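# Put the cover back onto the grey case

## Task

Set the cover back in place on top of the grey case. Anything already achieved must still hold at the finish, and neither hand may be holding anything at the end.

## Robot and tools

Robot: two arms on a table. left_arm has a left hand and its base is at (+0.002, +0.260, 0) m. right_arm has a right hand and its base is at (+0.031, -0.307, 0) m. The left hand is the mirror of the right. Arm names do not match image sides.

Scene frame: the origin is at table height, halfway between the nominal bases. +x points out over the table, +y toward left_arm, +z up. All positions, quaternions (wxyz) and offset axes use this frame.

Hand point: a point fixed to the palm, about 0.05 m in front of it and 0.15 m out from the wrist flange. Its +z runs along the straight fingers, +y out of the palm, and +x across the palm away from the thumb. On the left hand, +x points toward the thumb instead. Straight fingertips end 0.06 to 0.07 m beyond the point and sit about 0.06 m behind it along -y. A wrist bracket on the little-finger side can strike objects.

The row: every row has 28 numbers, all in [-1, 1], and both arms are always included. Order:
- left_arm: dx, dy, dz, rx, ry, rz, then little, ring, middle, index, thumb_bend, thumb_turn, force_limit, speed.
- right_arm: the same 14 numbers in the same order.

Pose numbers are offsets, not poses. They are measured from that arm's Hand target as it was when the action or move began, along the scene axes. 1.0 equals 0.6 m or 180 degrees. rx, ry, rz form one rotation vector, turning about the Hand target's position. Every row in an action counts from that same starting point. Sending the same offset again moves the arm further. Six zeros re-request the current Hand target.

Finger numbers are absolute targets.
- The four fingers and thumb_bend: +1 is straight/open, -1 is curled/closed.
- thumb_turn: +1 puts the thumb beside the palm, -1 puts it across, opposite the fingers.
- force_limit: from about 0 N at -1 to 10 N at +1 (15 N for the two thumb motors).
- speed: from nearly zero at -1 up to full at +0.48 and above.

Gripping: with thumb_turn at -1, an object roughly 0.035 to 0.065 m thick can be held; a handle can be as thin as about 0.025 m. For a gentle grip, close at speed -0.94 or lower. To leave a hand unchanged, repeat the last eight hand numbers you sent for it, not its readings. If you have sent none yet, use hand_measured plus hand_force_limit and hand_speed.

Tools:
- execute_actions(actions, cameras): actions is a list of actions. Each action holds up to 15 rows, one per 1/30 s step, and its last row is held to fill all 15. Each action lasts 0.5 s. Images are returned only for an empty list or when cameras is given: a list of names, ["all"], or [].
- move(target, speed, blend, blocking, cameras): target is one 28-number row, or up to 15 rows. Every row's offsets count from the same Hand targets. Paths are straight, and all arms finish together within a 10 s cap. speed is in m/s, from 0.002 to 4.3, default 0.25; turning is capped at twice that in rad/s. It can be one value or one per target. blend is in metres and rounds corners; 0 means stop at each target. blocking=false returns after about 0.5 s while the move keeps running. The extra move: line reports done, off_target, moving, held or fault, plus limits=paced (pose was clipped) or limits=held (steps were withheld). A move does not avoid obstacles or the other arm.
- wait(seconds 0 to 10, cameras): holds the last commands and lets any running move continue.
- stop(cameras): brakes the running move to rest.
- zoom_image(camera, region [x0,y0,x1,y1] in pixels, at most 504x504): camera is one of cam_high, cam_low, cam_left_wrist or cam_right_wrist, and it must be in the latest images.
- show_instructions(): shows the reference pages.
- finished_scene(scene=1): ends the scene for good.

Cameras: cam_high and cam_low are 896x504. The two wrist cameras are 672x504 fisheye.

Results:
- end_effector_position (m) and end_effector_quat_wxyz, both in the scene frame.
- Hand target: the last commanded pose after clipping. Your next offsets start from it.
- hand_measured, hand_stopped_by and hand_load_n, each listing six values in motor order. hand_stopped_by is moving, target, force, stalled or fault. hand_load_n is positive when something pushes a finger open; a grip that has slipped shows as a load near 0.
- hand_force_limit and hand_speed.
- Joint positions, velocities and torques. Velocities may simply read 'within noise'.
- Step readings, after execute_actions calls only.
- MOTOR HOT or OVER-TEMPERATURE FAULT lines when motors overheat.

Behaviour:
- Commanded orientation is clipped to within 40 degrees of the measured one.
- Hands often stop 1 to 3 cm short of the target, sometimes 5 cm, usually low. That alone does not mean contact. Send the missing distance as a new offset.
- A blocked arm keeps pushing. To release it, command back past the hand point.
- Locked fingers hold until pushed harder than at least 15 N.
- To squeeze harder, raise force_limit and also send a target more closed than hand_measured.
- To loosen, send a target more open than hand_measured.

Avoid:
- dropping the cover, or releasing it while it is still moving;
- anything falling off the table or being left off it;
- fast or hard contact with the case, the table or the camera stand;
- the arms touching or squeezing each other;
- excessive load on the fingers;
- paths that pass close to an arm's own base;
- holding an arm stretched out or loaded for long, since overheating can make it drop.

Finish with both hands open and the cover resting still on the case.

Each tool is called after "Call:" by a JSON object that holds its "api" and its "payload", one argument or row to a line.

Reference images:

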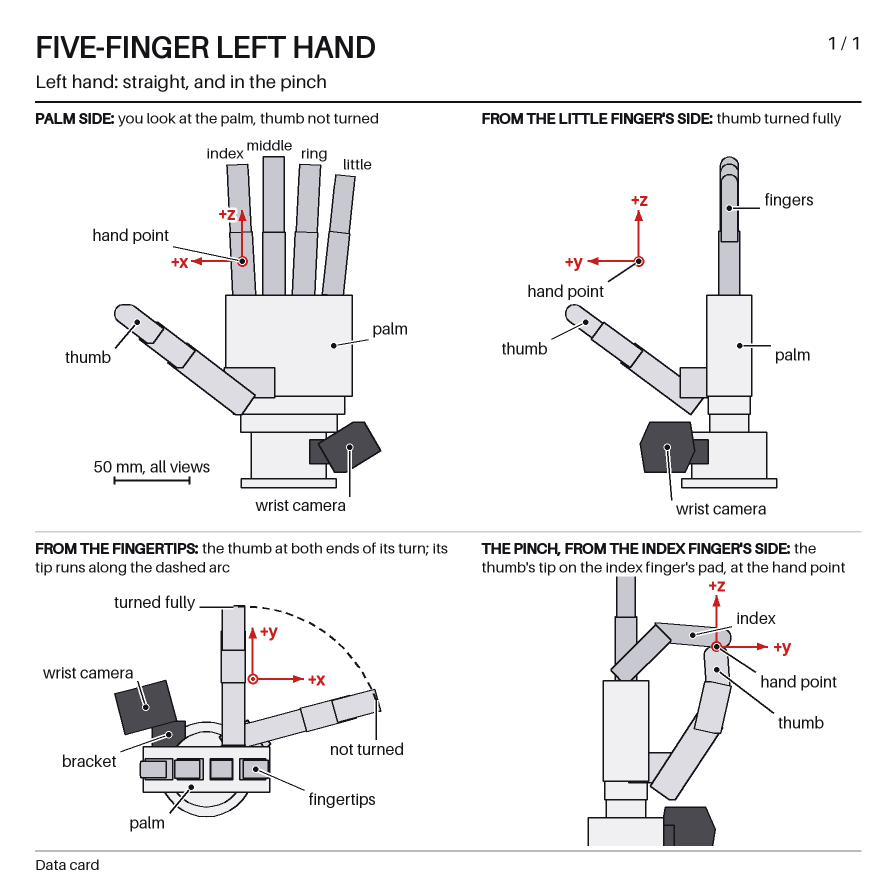

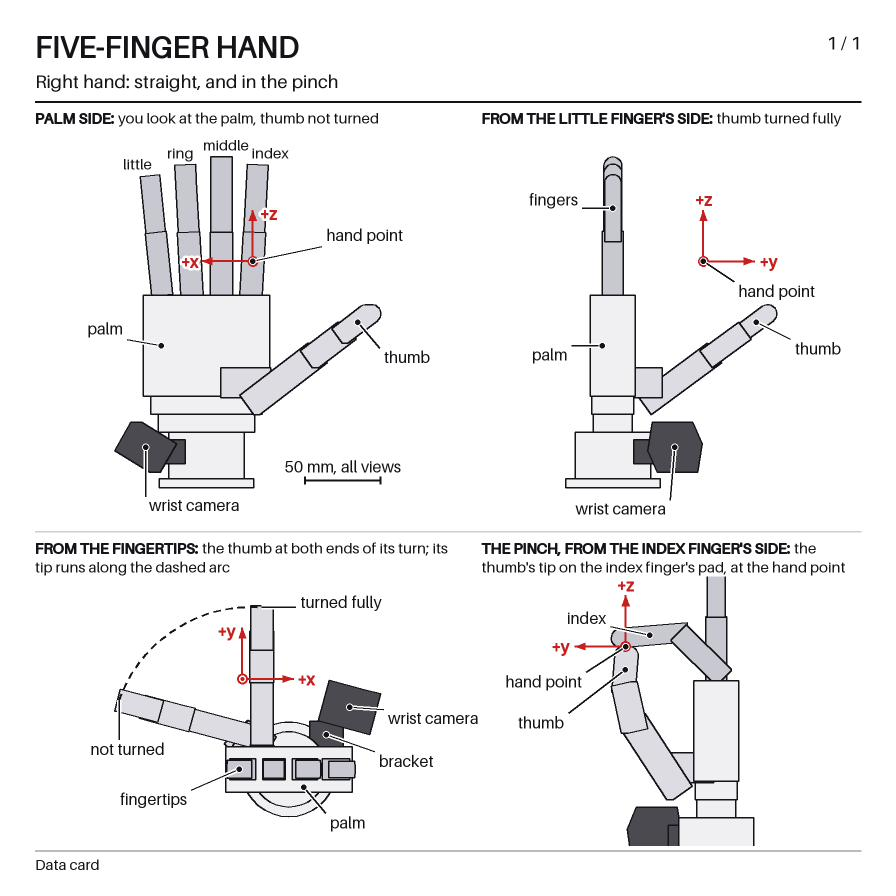

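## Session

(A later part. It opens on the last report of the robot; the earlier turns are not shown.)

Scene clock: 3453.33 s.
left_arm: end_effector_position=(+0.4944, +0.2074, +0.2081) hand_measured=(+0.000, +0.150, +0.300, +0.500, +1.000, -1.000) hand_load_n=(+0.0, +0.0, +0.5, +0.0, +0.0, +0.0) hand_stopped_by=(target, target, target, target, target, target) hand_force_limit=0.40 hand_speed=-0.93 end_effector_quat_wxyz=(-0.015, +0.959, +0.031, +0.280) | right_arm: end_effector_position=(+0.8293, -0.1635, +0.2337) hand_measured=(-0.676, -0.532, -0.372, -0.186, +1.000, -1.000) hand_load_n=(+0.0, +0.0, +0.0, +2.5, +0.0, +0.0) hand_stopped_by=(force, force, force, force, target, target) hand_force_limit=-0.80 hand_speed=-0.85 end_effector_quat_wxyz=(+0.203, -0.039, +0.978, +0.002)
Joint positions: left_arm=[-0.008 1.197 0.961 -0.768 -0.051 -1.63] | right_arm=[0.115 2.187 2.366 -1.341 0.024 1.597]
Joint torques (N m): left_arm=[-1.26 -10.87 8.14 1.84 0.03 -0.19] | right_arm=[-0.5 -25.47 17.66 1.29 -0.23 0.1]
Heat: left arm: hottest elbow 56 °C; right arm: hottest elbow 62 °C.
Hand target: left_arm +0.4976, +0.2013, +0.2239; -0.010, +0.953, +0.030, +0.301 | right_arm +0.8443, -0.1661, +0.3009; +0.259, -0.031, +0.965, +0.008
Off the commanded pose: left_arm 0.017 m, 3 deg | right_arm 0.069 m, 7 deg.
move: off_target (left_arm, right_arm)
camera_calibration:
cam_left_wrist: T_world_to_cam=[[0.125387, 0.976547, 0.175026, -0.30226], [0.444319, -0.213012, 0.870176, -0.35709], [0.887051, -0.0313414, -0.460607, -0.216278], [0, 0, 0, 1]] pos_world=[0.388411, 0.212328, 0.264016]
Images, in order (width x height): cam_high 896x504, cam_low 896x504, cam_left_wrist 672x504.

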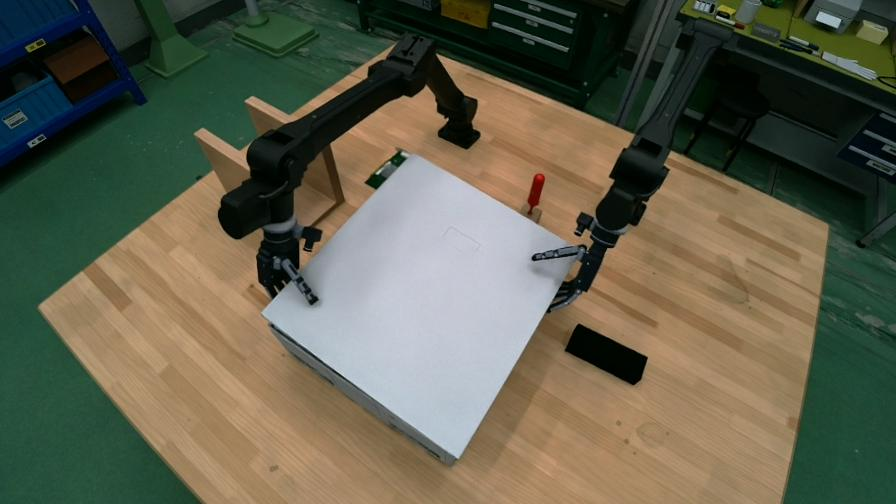

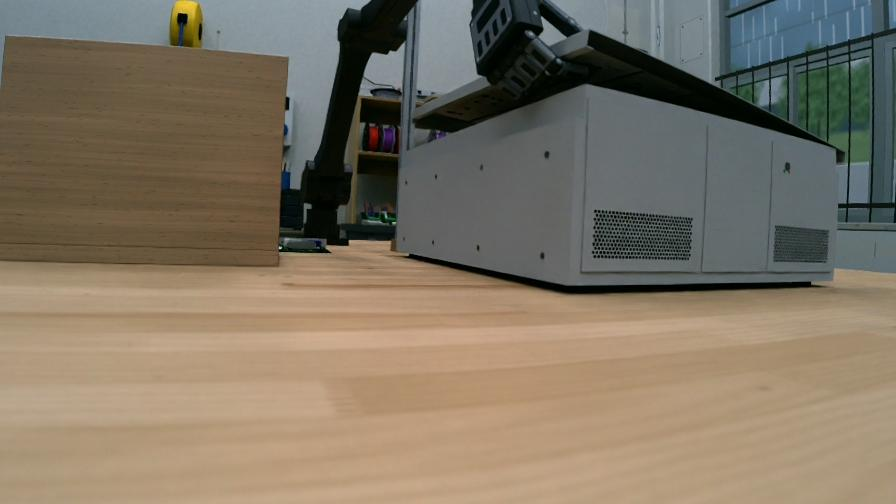

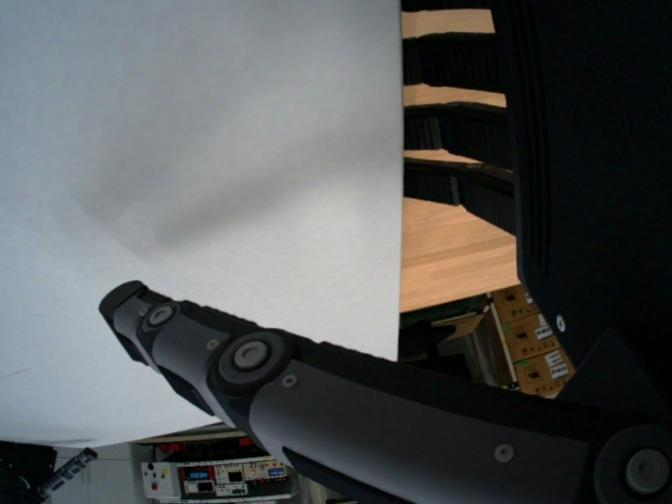

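Call:
{"api": "zoom_image", "payload": {
  "camera": "cam_high",
  "region": [530, 220, 610, 280]
}}

Call:
{"api": "zoom_image", "payload": {
  "camera": "cam_high",
  "region": [410, 420, 490, 480]
}}

Call:
{"api": "zoom_image", "payload": {
  "camera": "cam_high",
  "region": [370, 130, 450, 190]
}}

Call:
{"api": "zoom_image", "payload": {
  "camera": "cam_high",
  "region": [240, 280, 320, 340]
}}

Scaled by 6.300 from the camera's 896x504 image, which has a finer 1280x720 frame.

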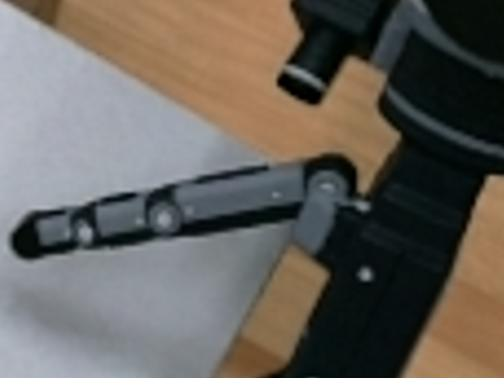

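Scaled by 6.300 from the camera's 896x504 image, which has a finer 1280x720 frame.

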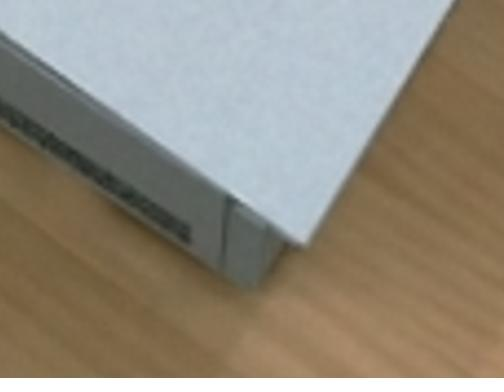

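Scaled by 6.300 from the camera's 896x504 image, which has a finer 1280x720 frame.

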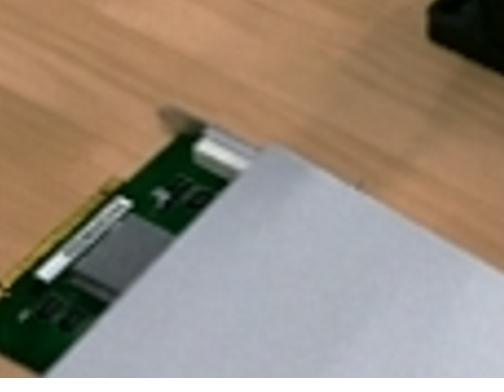

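Scaled by 6.300 from the camera's 896x504 image, which has a finer 1280x720 frame.

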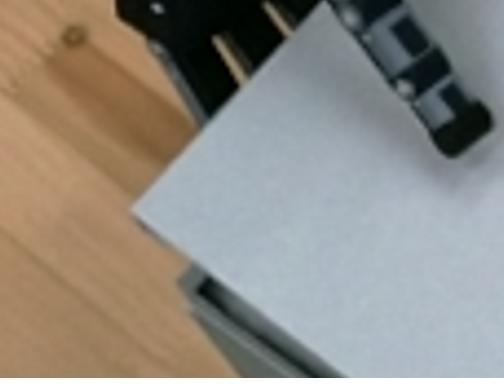

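Call:
{"api": "move", "payload": {
  "target": [0, 0, -0.02, 0, 0, 0, 0.1, 0.25, 0.4, 0.6, 1, -1, 0.4, -0.93, 0, 0, 0, 0, 0, 0, -0.9, -0.75, -0.5, -0.3, 1, -1, -0.8, -0.85],
  "speed": 0.04,
  "cameras": ["cam_high", "cam_left_wrist"]
}}

Call:
{"api": "zoom_image", "payload": {
  "camera": "cam_high",
  "region": [530, 220, 610, 280]
}}

Scene clock: 3492.83 s.
left_arm: end_effector_position=(+0.4993, +0.2073, +0.2124) hand_measured=(+0.100, +0.250, +0.400, +0.600, +1.000, -1.000) hand_load_n=(-1.5, +0.5, +0.0, +0.0, +0.0, +0.0) hand_stopped_by=(target, target, target, target, target, target) hand_force_limit=0.40 hand_speed=-0.93 end_effector_quat_wxyz=(-0.014, +0.954, +0.033, +0.298) | right_arm: end_effector_position=(+0.8293, -0.1635, +0.2337) hand_measured=(-0.676, -0.532, -0.372, -0.186, +1.000, -1.000) hand_load_n=(+0.0, +0.0, +0.0, +2.5, +0.0, +0.0) hand_stopped_by=(force, force, force, force, target, target) hand_force_limit=-0.80 hand_speed=-0.85 end_effector_quat_wxyz=(+0.203, -0.039, +0.978, +0.002)
Joint positions: left_arm=[-0.009 1.19 0.948 -0.725 -0.051 -1.633] | right_arm=[0.115 2.187 2.366 -1.341 0.024 1.597]
Joint torques (N m): left_arm=[-1.14 -9.52 6.91 1.57 -0.02 -0.21] | right_arm=[-0.56 -25.47 17.69 1.31 -0.23 0.1]
Heat: left arm: hottest elbow 56 °C; right arm: hottest elbow 62 °C.
Hand target: left_arm +0.4977, +0.2013, +0.2121; -0.010, +0.953, +0.030, +0.301 | right_arm +0.8443, -0.1661, +0.3009; +0.259, -0.031, +0.965, +0.008
Off the commanded pose: left_arm 0.006 m, 1 deg | right_arm 0.069 m, 7 deg.
move: off_target (right_arm)
camera_calibration:
cam_left_wrist: T_world_to_cam=[[0.116457, 0.977129, 0.177923, -0.299864], [0.411528, -0.210513, 0.886752, -0.350739], [0.903926, -0.030048, -0.426632, -0.234539], [0, 0, 0, 1]] pos_world=[0.391266, 0.212124, 0.264309]
Images, in order (width x height): cam_high 896x504, cam_left_wrist 672x504.

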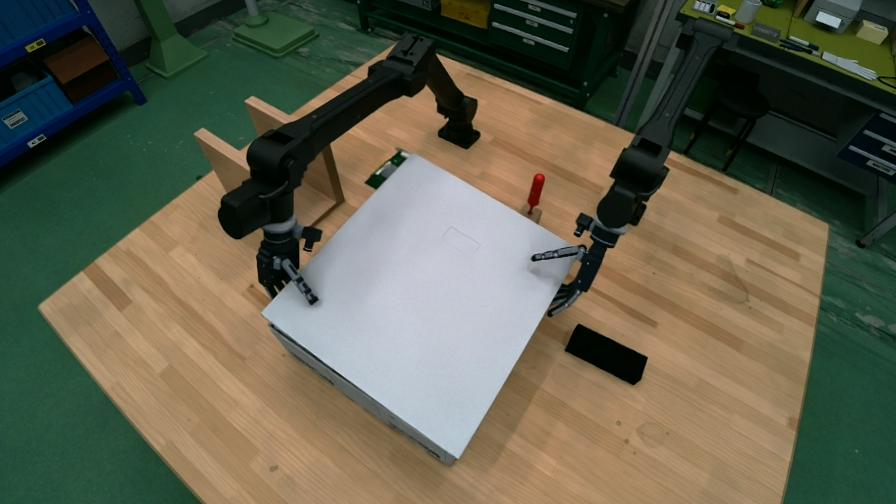

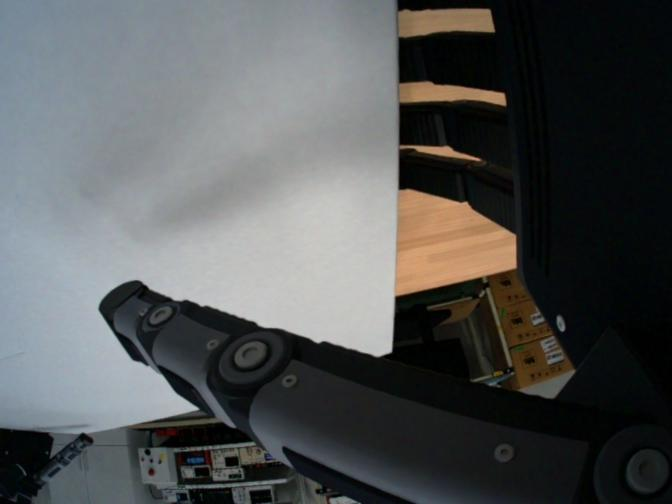

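Scaled by 6.300 from the camera's 896x504 image, which has a finer 1280x720 frame.

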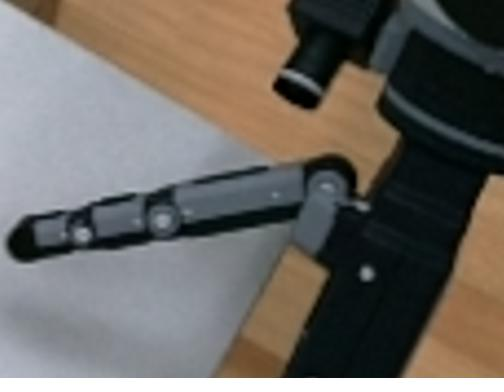

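Call:
{"api": "move", "payload": {
  "target": [
    [0, 0.0133, 0.01, 0, 0, 0, 0.1, 0.25, 0.4, 0.6, 1, -1, 0.4, -0.93, 0, 0, 0, 0, 0, 0, -0.9, -0.75, -0.5, -0.3, 1, -1, -0.8, -0.85],
    [0, 0.0133, 0.01, 0, 0, 0, -0.4, -0.2, 0.0, 0.2, 1, -1, 0.4, -0.9, 0, 0, 0, 0, 0, 0, -0.9, -0.75, -0.5, -0.3, 1, -1, -0.8, -0.85]
  ],
  "speed": 0.04,
  "cameras": ["cam_high", "cam_left_wrist"]
}}

Scene clock: 3593.87 s.
left_arm: end_effector_position=(+0.4897, +0.2131, +0.1983) hand_measured=(-0.398, -0.200, +0.000, +0.200, +1.000, -1.000) hand_load_n=(+4.0, +1.5, +0.0, +0.0, +0.0, +0.0) hand_stopped_by=(target, target, target, target, target, target) hand_force_limit=0.40 hand_speed=-0.90 end_effector_quat_wxyz=(-0.019, +0.959, +0.031, +0.281) | right_arm: end_effector_position=(+0.8305, -0.1646, +0.2369) hand_measured=(-0.676, -0.532, -0.372, -0.186, +1.000, -1.000) hand_load_n=(+0.0, +0.0, +0.0, +1.5, +0.0, +0.0) hand_stopped_by=(force, force, force, force, target, target) hand_force_limit=-0.80 hand_speed=-0.85 end_effector_quat_wxyz=(+0.206, -0.038, +0.978, +0.003)
Joint positions: left_arm=[0.004 1.19 0.929 -0.741 -0.051 -1.616] | right_arm=[0.113 2.188 2.374 -1.343 0.024 1.597]
Joint torques (N m): left_arm=[-0.97 -10.58 9.26 1.58 0.53 -0.15] | right_arm=[-0.5 -25.23 17.35 1.31 -0.21 0.1]
Heat: left arm: hottest elbow 53 °C; right arm: hottest elbow 64 °C.
Hand target: left_arm +0.4977, +0.2093, +0.2180; -0.010, +0.953, +0.030, +0.301 | right_arm +0.8443, -0.1662, +0.3009; +0.259, -0.031, +0.965, +0.008
Off the commanded pose: left_arm 0.022 m, 3 deg | right_arm 0.065 m, 6 deg.
move: off_target (left_arm, right_arm)
camera_calibration:
cam_left_wrist: T_world_to_cam=[[0.123907, 0.975441, 0.182104, -0.305981], [0.443551, -0.218609, 0.869179, -0.34347], [0.887643, -0.0269249, -0.459745, -0.217823], [0, 0, 0, 1]] pos_world=[0.383609, 0.217516, 0.254114]
Images, in order (width x height): cam_high 896x504, cam_left_wrist 672x504.

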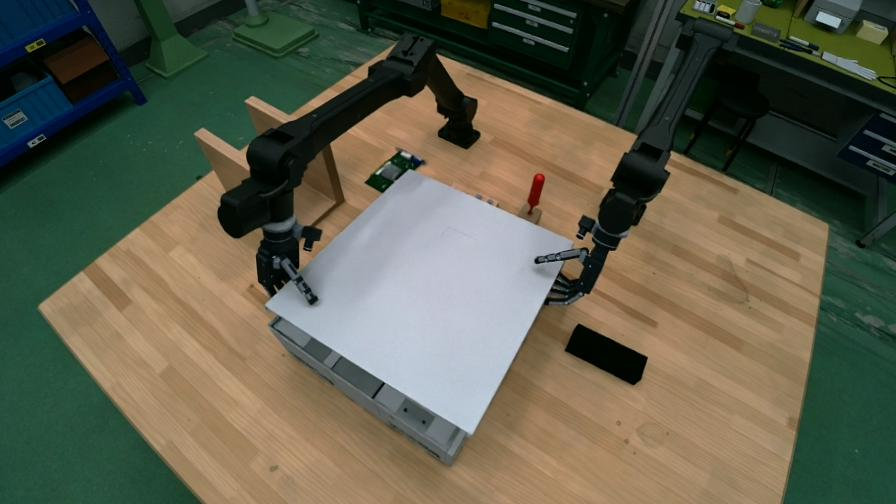

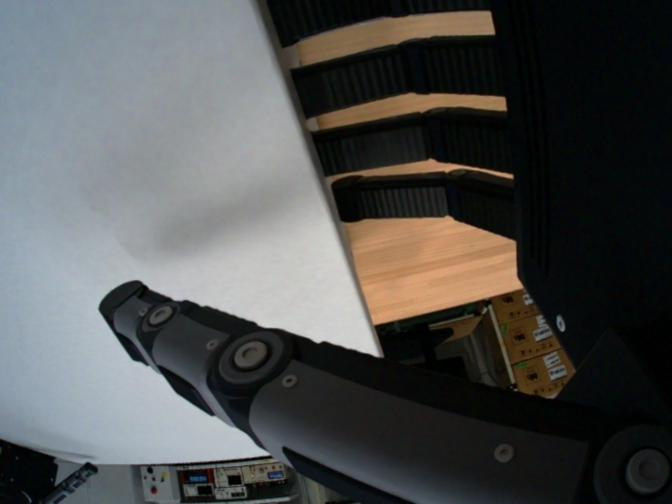

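Call:
{"api": "zoom_image", "payload": {
  "camera": "cam_high",
  "region": [250, 150, 600, 480]
}}

Call:
{"api": "zoom_image", "payload": {
  "camera": "cam_high",
  "region": [410, 410, 490, 470]
}}

Call:
{"api": "zoom_image", "payload": {
  "camera": "cam_high",
  "region": [380, 150, 460, 210]
}}

Call:
{"api": "zoom_image", "payload": {
  "camera": "cam_high",
  "region": [250, 280, 330, 340]
}}

Call:
{"api": "zoom_image", "payload": {
  "camera": "cam_high",
  "region": [520, 210, 600, 270]
}}

Scaled by 1.440 from the camera's 896x504 image, which has a finer 1280x720 frame.

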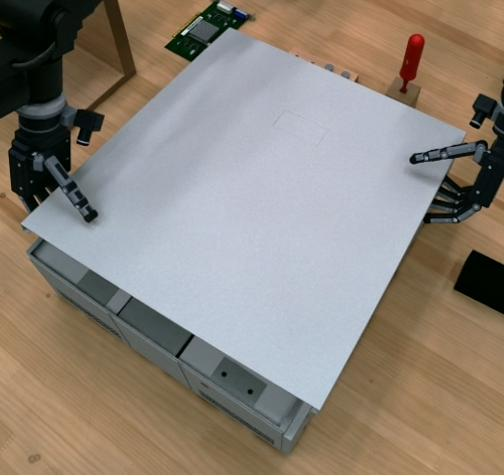

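Scaled by 6.300 from the camera's 896x504 image, which has a finer 1280x720 frame.

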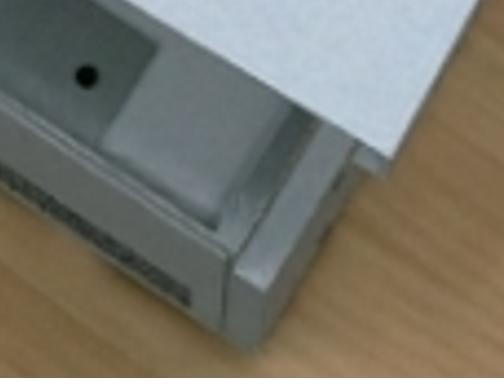

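Scaled by 6.300 from the camera's 896x504 image, which has a finer 1280x720 frame.

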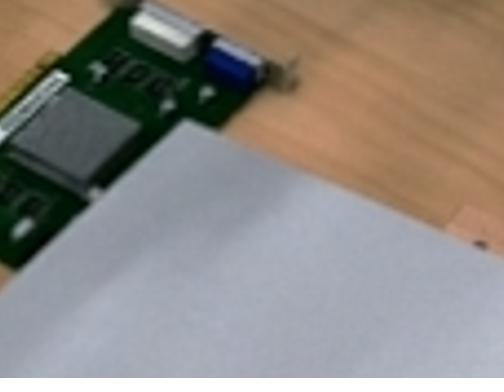

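Scaled by 6.300 from the camera's 896x504 image, which has a finer 1280x720 frame.

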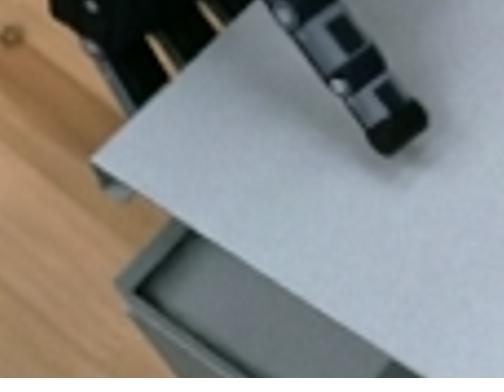

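Scaled by 6.300 from the camera's 896x504 image, which has a finer 1280x720 frame.

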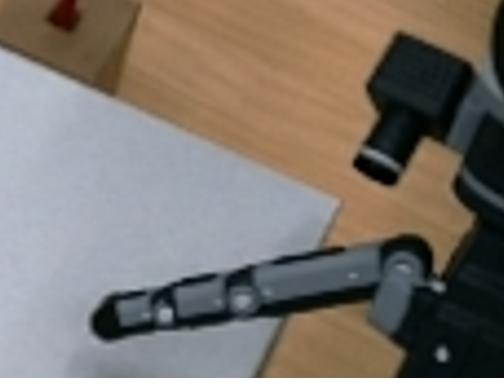

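Call:
{"api": "move", "payload": {
  "target": [0, 0, 0, 0, 0, 0, 0.0, 0.15, 0.3, 0.5, 1, -1, 0.4, -0.93, 0, 0, 0, 0, 0, 0, -0.9, -0.75, -0.5, -0.3, 1, -1, -0.8, -0.85],
  "speed": 0.04,
  "cameras": ["cam_high", "cam_low", "cam_left_wrist"]
}}

Scene clock: 3796.50 s.
left_arm: end_effector_position=(+0.4901, +0.2121, +0.2057) hand_measured=(+0.000, +0.150, +0.300, +0.500, +1.000, -1.000) hand_load_n=(+0.0, +1.0, +0.0, +0.0, +0.0, +0.0) hand_stopped_by=(target, target, target, target, target, target) hand_force_limit=0.40 hand_speed=-0.93 end_effector_quat_wxyz=(-0.015, +0.956, +0.033, +0.290) | right_arm: end_effector_position=(+0.8305, -0.1646, +0.2369) hand_measured=(-0.676, -0.532, -0.372, -0.186, +1.000, -1.000) hand_load_n=(+0.5, +0.0, +0.0, +2.0, +0.0, +0.0) hand_stopped_by=(force, force, force, force, target, target) hand_force_limit=-0.80 hand_speed=-0.85 end_effector_quat_wxyz=(+0.206, -0.038, +0.978, +0.003)
Joint positions: left_arm=[0.004 1.177 0.929 -0.736 -0.045 -1.622] | right_arm=[0.113 2.188 2.374 -1.343 0.024 1.597]
Joint torques (N m): left_arm=[-0.21 -9.11 9.02 1.33 0.31 -0.11] | right_arm=[-0.38 -25.29 17.36 1.32 -0.21 0.1]
Heat: left arm: hottest elbow 62 °C; right arm: hottest elbow 74 °C.
Hand target: left_arm +0.4978, +0.2093, +0.2182; -0.010, +0.953, +0.030, +0.301 | right_arm +0.8443, -0.1662, +0.3009; +0.259, -0.031, +0.965, +0.008
Off the commanded pose: left_arm 0.015 m, 1 deg | right_arm 0.065 m, 6 deg.
move: off_target (left_arm, right_arm)
camera_calibration:
cam_left_wrist: T_world_to_cam=[[0.118841, 0.977055, 0.176751, -0.303219], [0.427325, -0.211012, 0.879129, -0.346006], [0.896253, -0.0289459, -0.442597, -0.222141], [0, 0, 0, 1]] pos_world=[0.382986, 0.21682, 0.259459]
Images, in order (width x height): cam_high 896x504, cam_low 896x504, cam_left_wrist 672x504.

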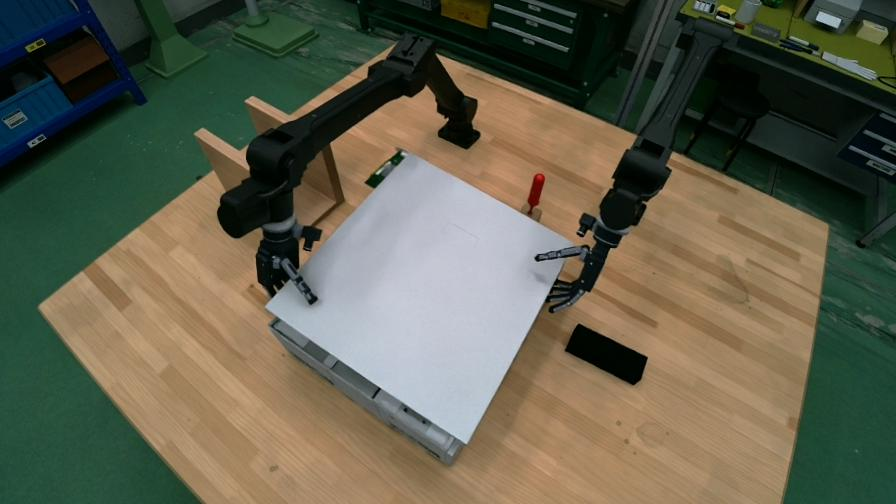

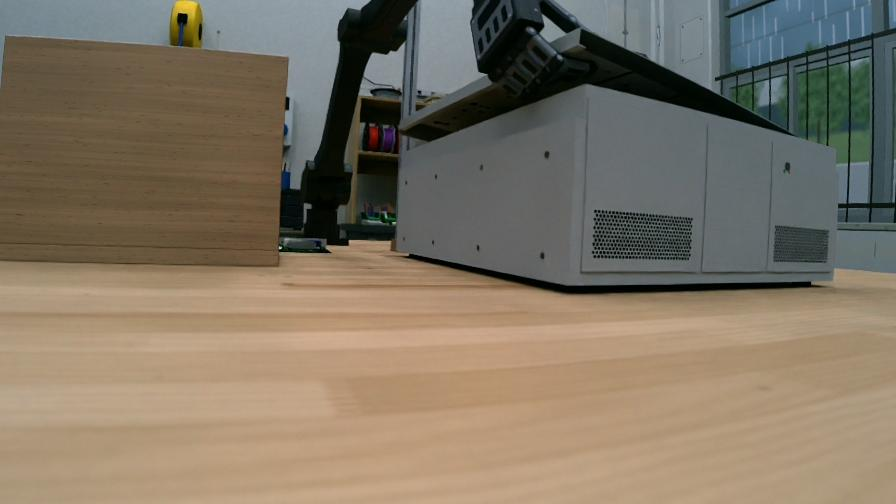

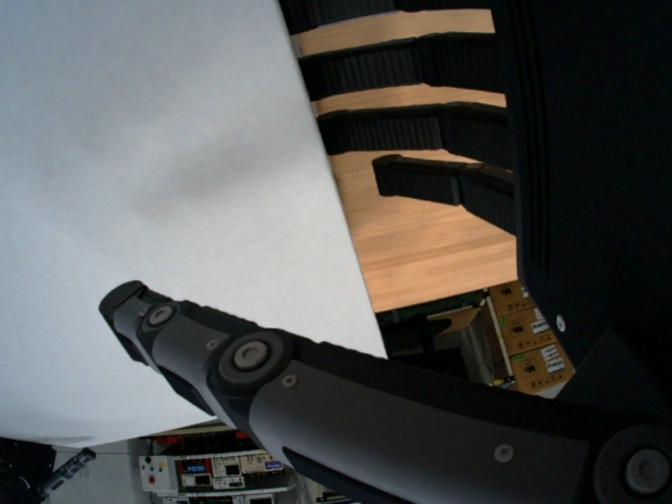

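Call:
{"api": "zoom_image", "payload": {
  "camera": "cam_high",
  "region": [250, 140, 610, 480]
}}

Call:
{"api": "zoom_image", "payload": {
  "camera": "cam_low",
  "region": [380, 0, 632, 168]
}}

Scaled by 1.400 from the camera's 896x504 image, which has a finer 1280x720 frame.

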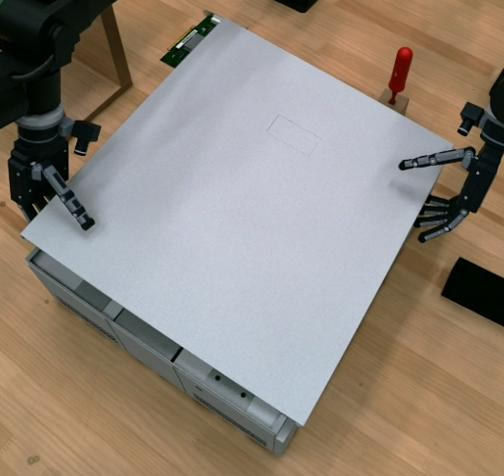

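Scaled by 2.000 from the camera's 896x504 image, which has a finer 1280x720 frame.

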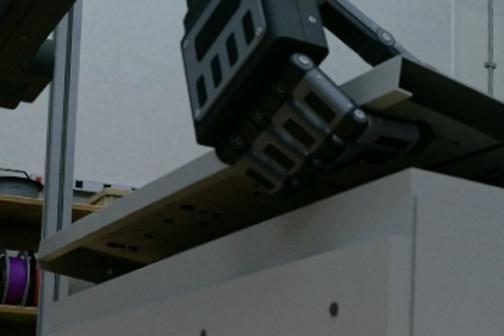

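Call:
{"api": "move", "payload": {
  "target": [0, 0, 0, 0, 0, 0, 0.0, 0.15, 0.3, 0.5, 1, -1, 0.4, -0.93, 0, 0, 0.025, 0, 0, 0, -0.35, -0.2, -0.05, 0.1, 1, -1, -0.2, -0.9],
  "speed": 0.04,
  "cameras": ["cam_high", "cam_low", "cam_right_wrist"]
}}

Call:
{"api": "zoom_image", "payload": {
  "camera": "cam_low",
  "region": [380, 0, 632, 168]
}}

Scene clock: 3896.03 s.
left_arm: end_effector_position=(+0.4901, +0.2125, +0.2056) hand_measured=(+0.000, +0.150, +0.300, +0.500, +1.000, -1.000) hand_load_n=(+0.0, +2.0, +0.0, +0.0, +0.0, +0.0) hand_stopped_by=(target, target, target, target, target, target) hand_force_limit=0.40 hand_speed=-0.93 end_effector_quat_wxyz=(-0.016, +0.956, +0.033, +0.290) | right_arm: end_effector_position=(+0.8321, -0.1639, +0.2522) hand_measured=(-0.350, -0.200, -0.050, +0.100, +1.000, -1.000) hand_load_n=(+0.0, +0.0, +0.0, +2.0, +0.0, +0.0) hand_stopped_by=(target, target, target, target, target, target) hand_force_limit=-0.20 hand_speed=-0.90 end_effector_quat_wxyz=(+0.205, -0.039, +0.978, +0.004)
Joint positions: left_arm=[0.004 1.177 0.929 -0.736 -0.047 -1.621] | right_arm=[0.113 2.213 2.46 -1.404 0.021 1.597]
Joint torques (N m): left_arm=[-0.85 -8.82 9.25 1.25 0.31 -0.12] | right_arm=[-0.44 -25.41 17.46 1.35 -0.1 0.1]
Heat: left arm: hottest elbow 63 °C; right arm: hottest elbow 74 °C.
Hand target: left_arm +0.4978, +0.2093, +0.2182; -0.010, +0.953, +0.030, +0.301 | right_arm +0.8443, -0.1662, +0.3161; +0.259, -0.031, +0.965, +0.008
Off the commanded pose: left_arm 0.015 m, 2 deg | right_arm 0.065 m, 6 deg.
move: off_target (left_arm, right_arm)
camera_calibration:
cam_right_wrist: T_world_to_cam=[[-0.285621, 0.955314, -0.0761316, 0.412342], [0.539773, 0.226005, 0.810905, -0.614044], [0.791875, 0.190518, -0.580204, -0.366095], [0, 0, 0, 1]] pos_world=[0.739119, -0.185391, 0.316914]
Images, in order (width x height): cam_high 896x504, cam_low 896x504, cam_right_wrist 672x504.

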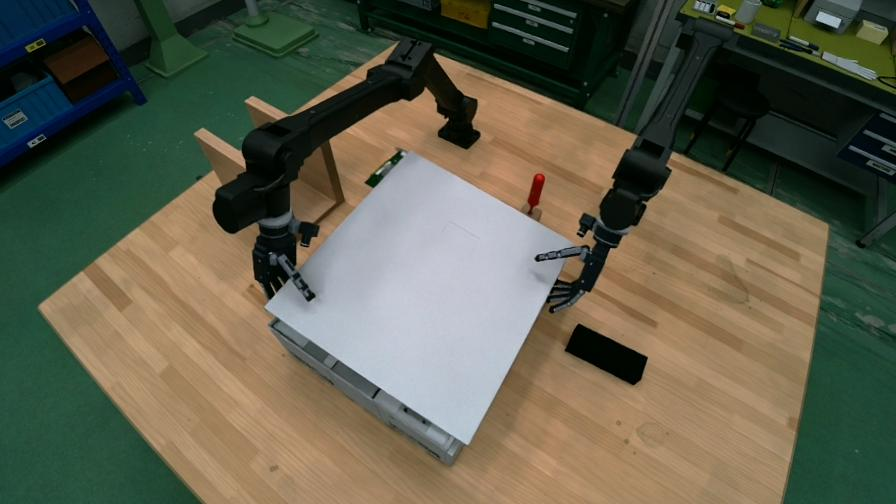

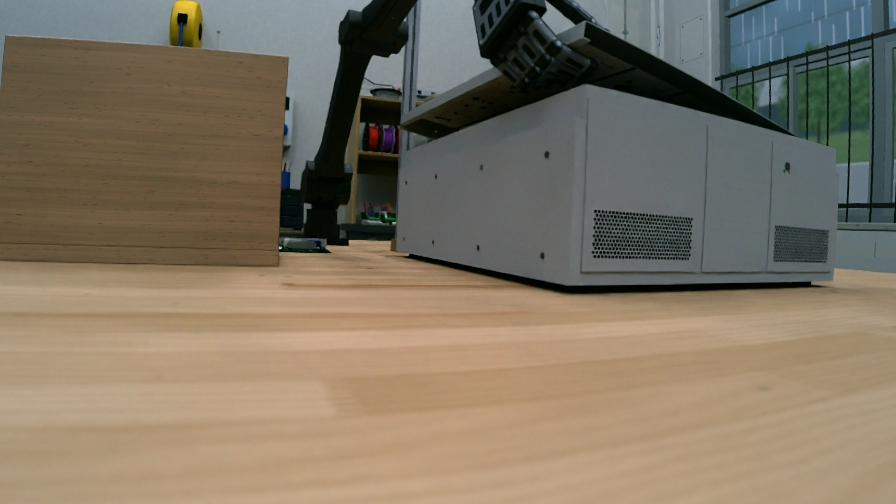

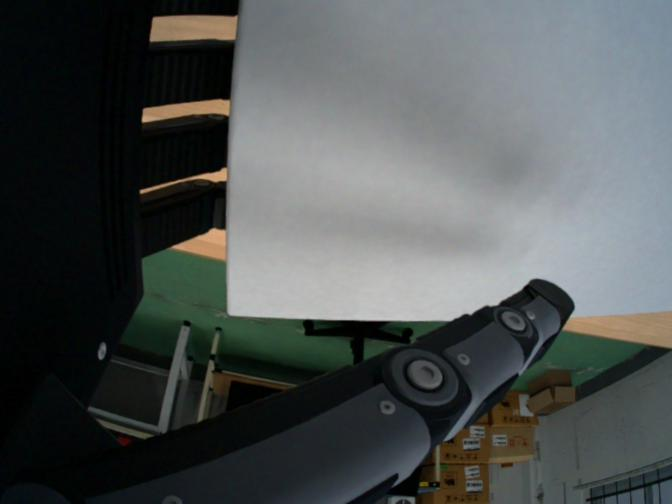

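Scaled by 2.000 from the camera's 896x504 image, which has a finer 1280x720 frame.

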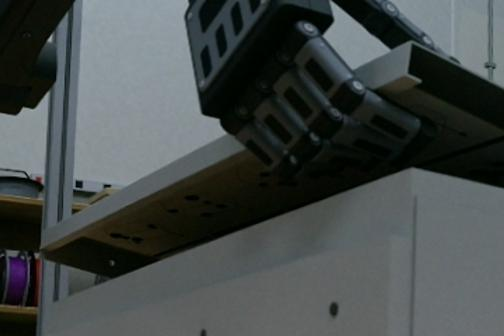

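Call:
{"api": "move", "payload": {
  "target": [0, 0, 0, 0, 0, 0, 0.0, 0.15, 0.3, 0.5, 1, -1, 0.4, -0.93, 0, -0.047, -0.017, 0, 0, 0, -0.35, -0.2, -0.05, 0.1, 1, -1, -0.2, -0.9],
  "speed": 0.05,
  "cameras": ["cam_high", "cam_low", "cam_right_wrist"]
}}

Call:
{"api": "zoom_image", "payload": {
  "camera": "cam_low",
  "region": [380, 0, 632, 168]
}}

Scene clock: 3912.77 s.
left_arm: end_effector_position=(+0.4901, +0.2125, +0.2056) hand_measured=(+0.000, +0.150, +0.300, +0.500, +1.000, -1.000) hand_load_n=(+0.5, +1.5, -0.5, +0.0, +0.0, +0.0) hand_stopped_by=(target, target, target, target, target, target) hand_force_limit=0.40 hand_speed=-0.93 end_effector_quat_wxyz=(-0.016, +0.956, +0.033, +0.290) | right_arm: end_effector_position=(+0.8368, -0.1842, +0.2540) hand_measured=(-0.350, -0.200, -0.050, +0.100, +1.000, -1.000) hand_load_n=(+0.5, +1.5, +0.5, +1.5, +0.0, +0.0) hand_stopped_by=(target, target, target, target, target, target) hand_force_limit=-0.20 hand_speed=-0.90 end_effector_quat_wxyz=(+0.210, -0.035, +0.977, +0.006)
Joint positions: left_arm=[0.004 1.177 0.929 -0.736 -0.047 -1.621] | right_arm=[0.084 2.213 2.46 -1.393 0.006 1.578]
Joint torques (N m): left_arm=[-0.21 -9.47 9.24 1.31 0.35 -0.1] | right_arm=[-1.08 -26.87 12.25 2.58 -0.29 -0.07]
Heat: left arm: hottest elbow 63 °C; right arm: hottest elbow 74 °C.
Hand target: left_arm +0.4978, +0.2093, +0.2182; -0.010, +0.953, +0.030, +0.301 | right_arm +0.8443, -0.1942, +0.3059; +0.259, -0.031, +0.965, +0.009
Off the commanded pose: left_arm 0.015 m, 2 deg | right_arm 0.053 m, 6 deg.
move: off_target (left_arm, right_arm)
camera_calibration:
cam_right_wrist: T_world_to_cam=[[-0.278726, 0.957611, -0.0727481, 0.427092], [0.533166, 0.217299, 0.817628, -0.611197], [0.798778, 0.189107, -0.571132, -0.37332], [0, 0, 0, 1]] pos_world=[0.74311, -0.205579, 0.317587]
Images, in order (width x height): cam_high 896x504, cam_low 896x504, cam_right_wrist 672x504.

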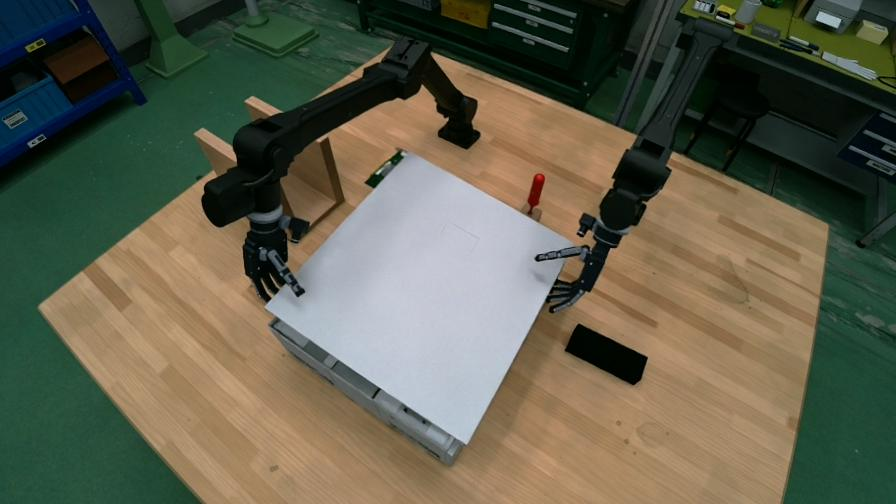

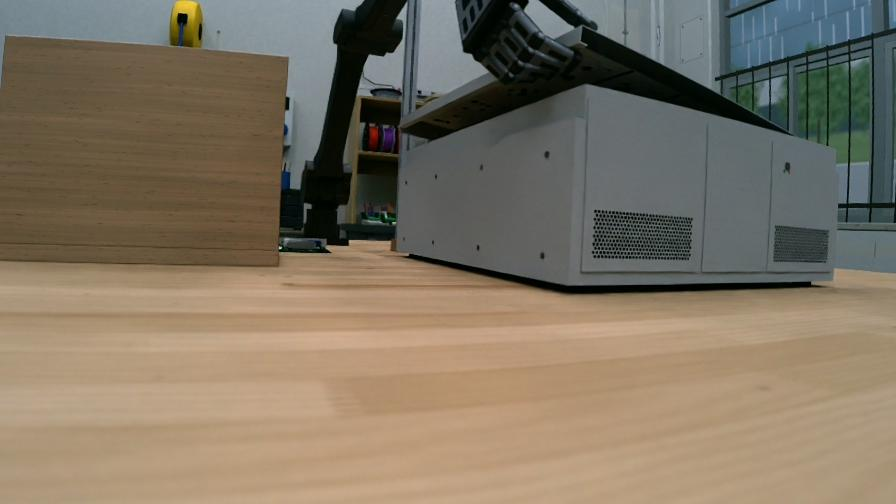

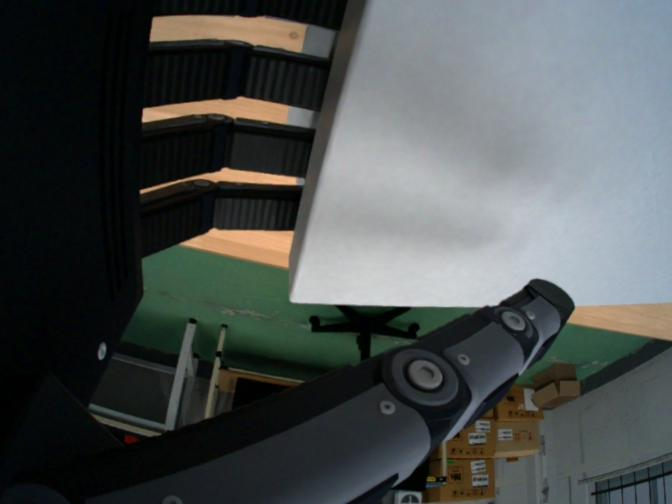

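Scaled by 2.000 from the camera's 896x504 image, which has a finer 1280x720 frame.

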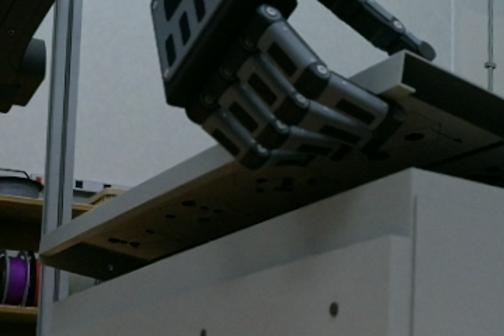

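Call:
{"api": "move", "payload": {
  "target": [0, 0, 0, 0, 0, 0, 0.0, 0.15, 0.3, 0.5, 1, -1, 0.4, -0.93, 0, -0.006, -0.03, 0, 0, 0, -0.35, -0.2, -0.05, 0.1, 1, -1, -0.2, -0.9],
  "speed": 0.04,
  "cameras": ["cam_low", "cam_right_wrist"]
}}

Call:
{"api": "zoom_image", "payload": {
  "camera": "cam_low",
  "region": [380, 0, 632, 168]
}}

Scene clock: 3938.67 s.
left_arm: end_effector_position=(+0.4901, +0.2125, +0.2056) hand_measured=(+0.000, +0.150, +0.300, +0.500, +1.000, -1.000) hand_load_n=(+0.5, +1.0, +0.0, +0.0, +0.0, +0.0) hand_stopped_by=(target, target, target, target, target, target) hand_force_limit=0.40 hand_speed=-0.93 end_effector_quat_wxyz=(-0.016, +0.956, +0.033, +0.290) | right_arm: end_effector_position=(+0.8383, -0.1865, +0.2305) hand_measured=(-0.350, -0.200, -0.050, +0.100, +1.000, -1.000) hand_load_n=(+0.0, +0.5, +0.0, +1.0, +0.0, +0.0) hand_stopped_by=(target, target, target, target, target, target) hand_force_limit=-0.20 hand_speed=-0.90 end_effector_quat_wxyz=(+0.209, -0.035, +0.977, +0.007)
Joint positions: left_arm=[0.004 1.177 0.929 -0.736 -0.047 -1.621] | right_arm=[0.08 2.199 2.372 -1.323 0.003 1.576]
Joint torques (N m): left_arm=[-1.08 -8.76 9.31 1.37 0.37 -0.15] | right_arm=[-1.26 -27.69 11.84 2.44 -0.24 -0.09]
Heat: left arm: hottest elbow 63 °C; right arm: hottest elbow 68 °C.
Hand target: left_arm +0.4978, +0.2093, +0.2182; -0.010, +0.953, +0.030, +0.301 | right_arm +0.8443, -0.1979, +0.2876; +0.259, -0.031, +0.965, +0.008
Off the commanded pose: left_arm 0.015 m, 2 deg | right_arm 0.059 m, 6 deg.
move: off_target (left_arm, right_arm)
camera_calibration:
cam_right_wrist: T_world_to_cam=[[-0.278994, 0.957726, -0.07017, 0.427518], [0.535844, 0.215901, 0.816246, -0.594462], [0.79689, 0.190128, -0.573427, -0.385117], [0, 0, 0, 1]] pos_world=[0.74471, -0.207879, 0.29439]
Images, in order (width x height): cam_low 896x504, cam_right_wrist 672x504.

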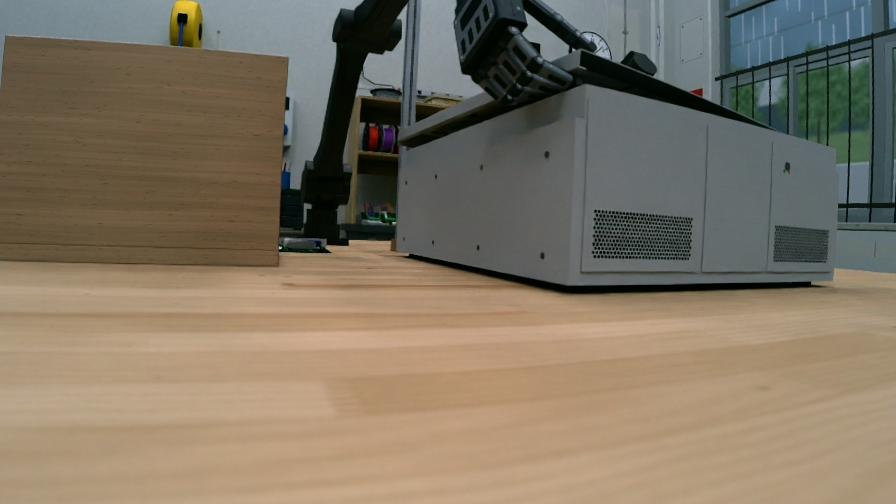

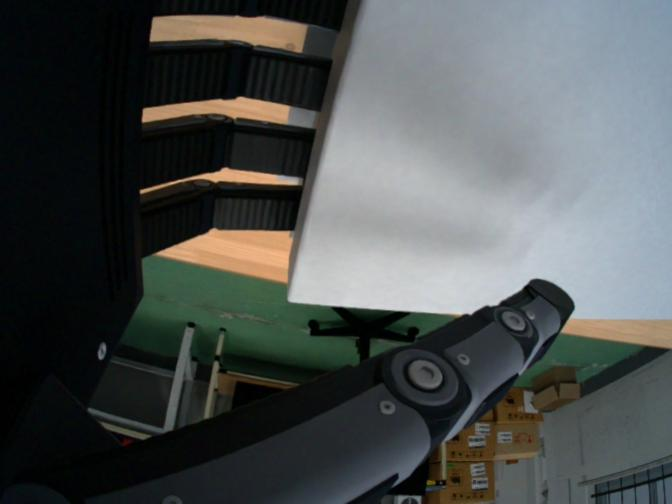

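Scaled by 2.000 from the camera's 896x504 image, which has a finer 1280x720 frame.

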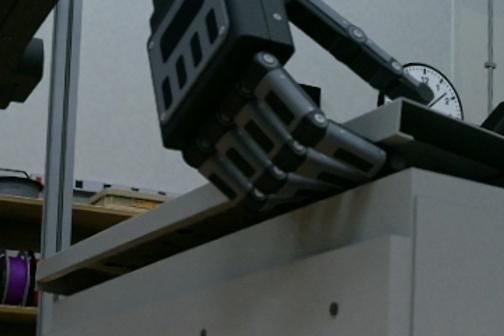

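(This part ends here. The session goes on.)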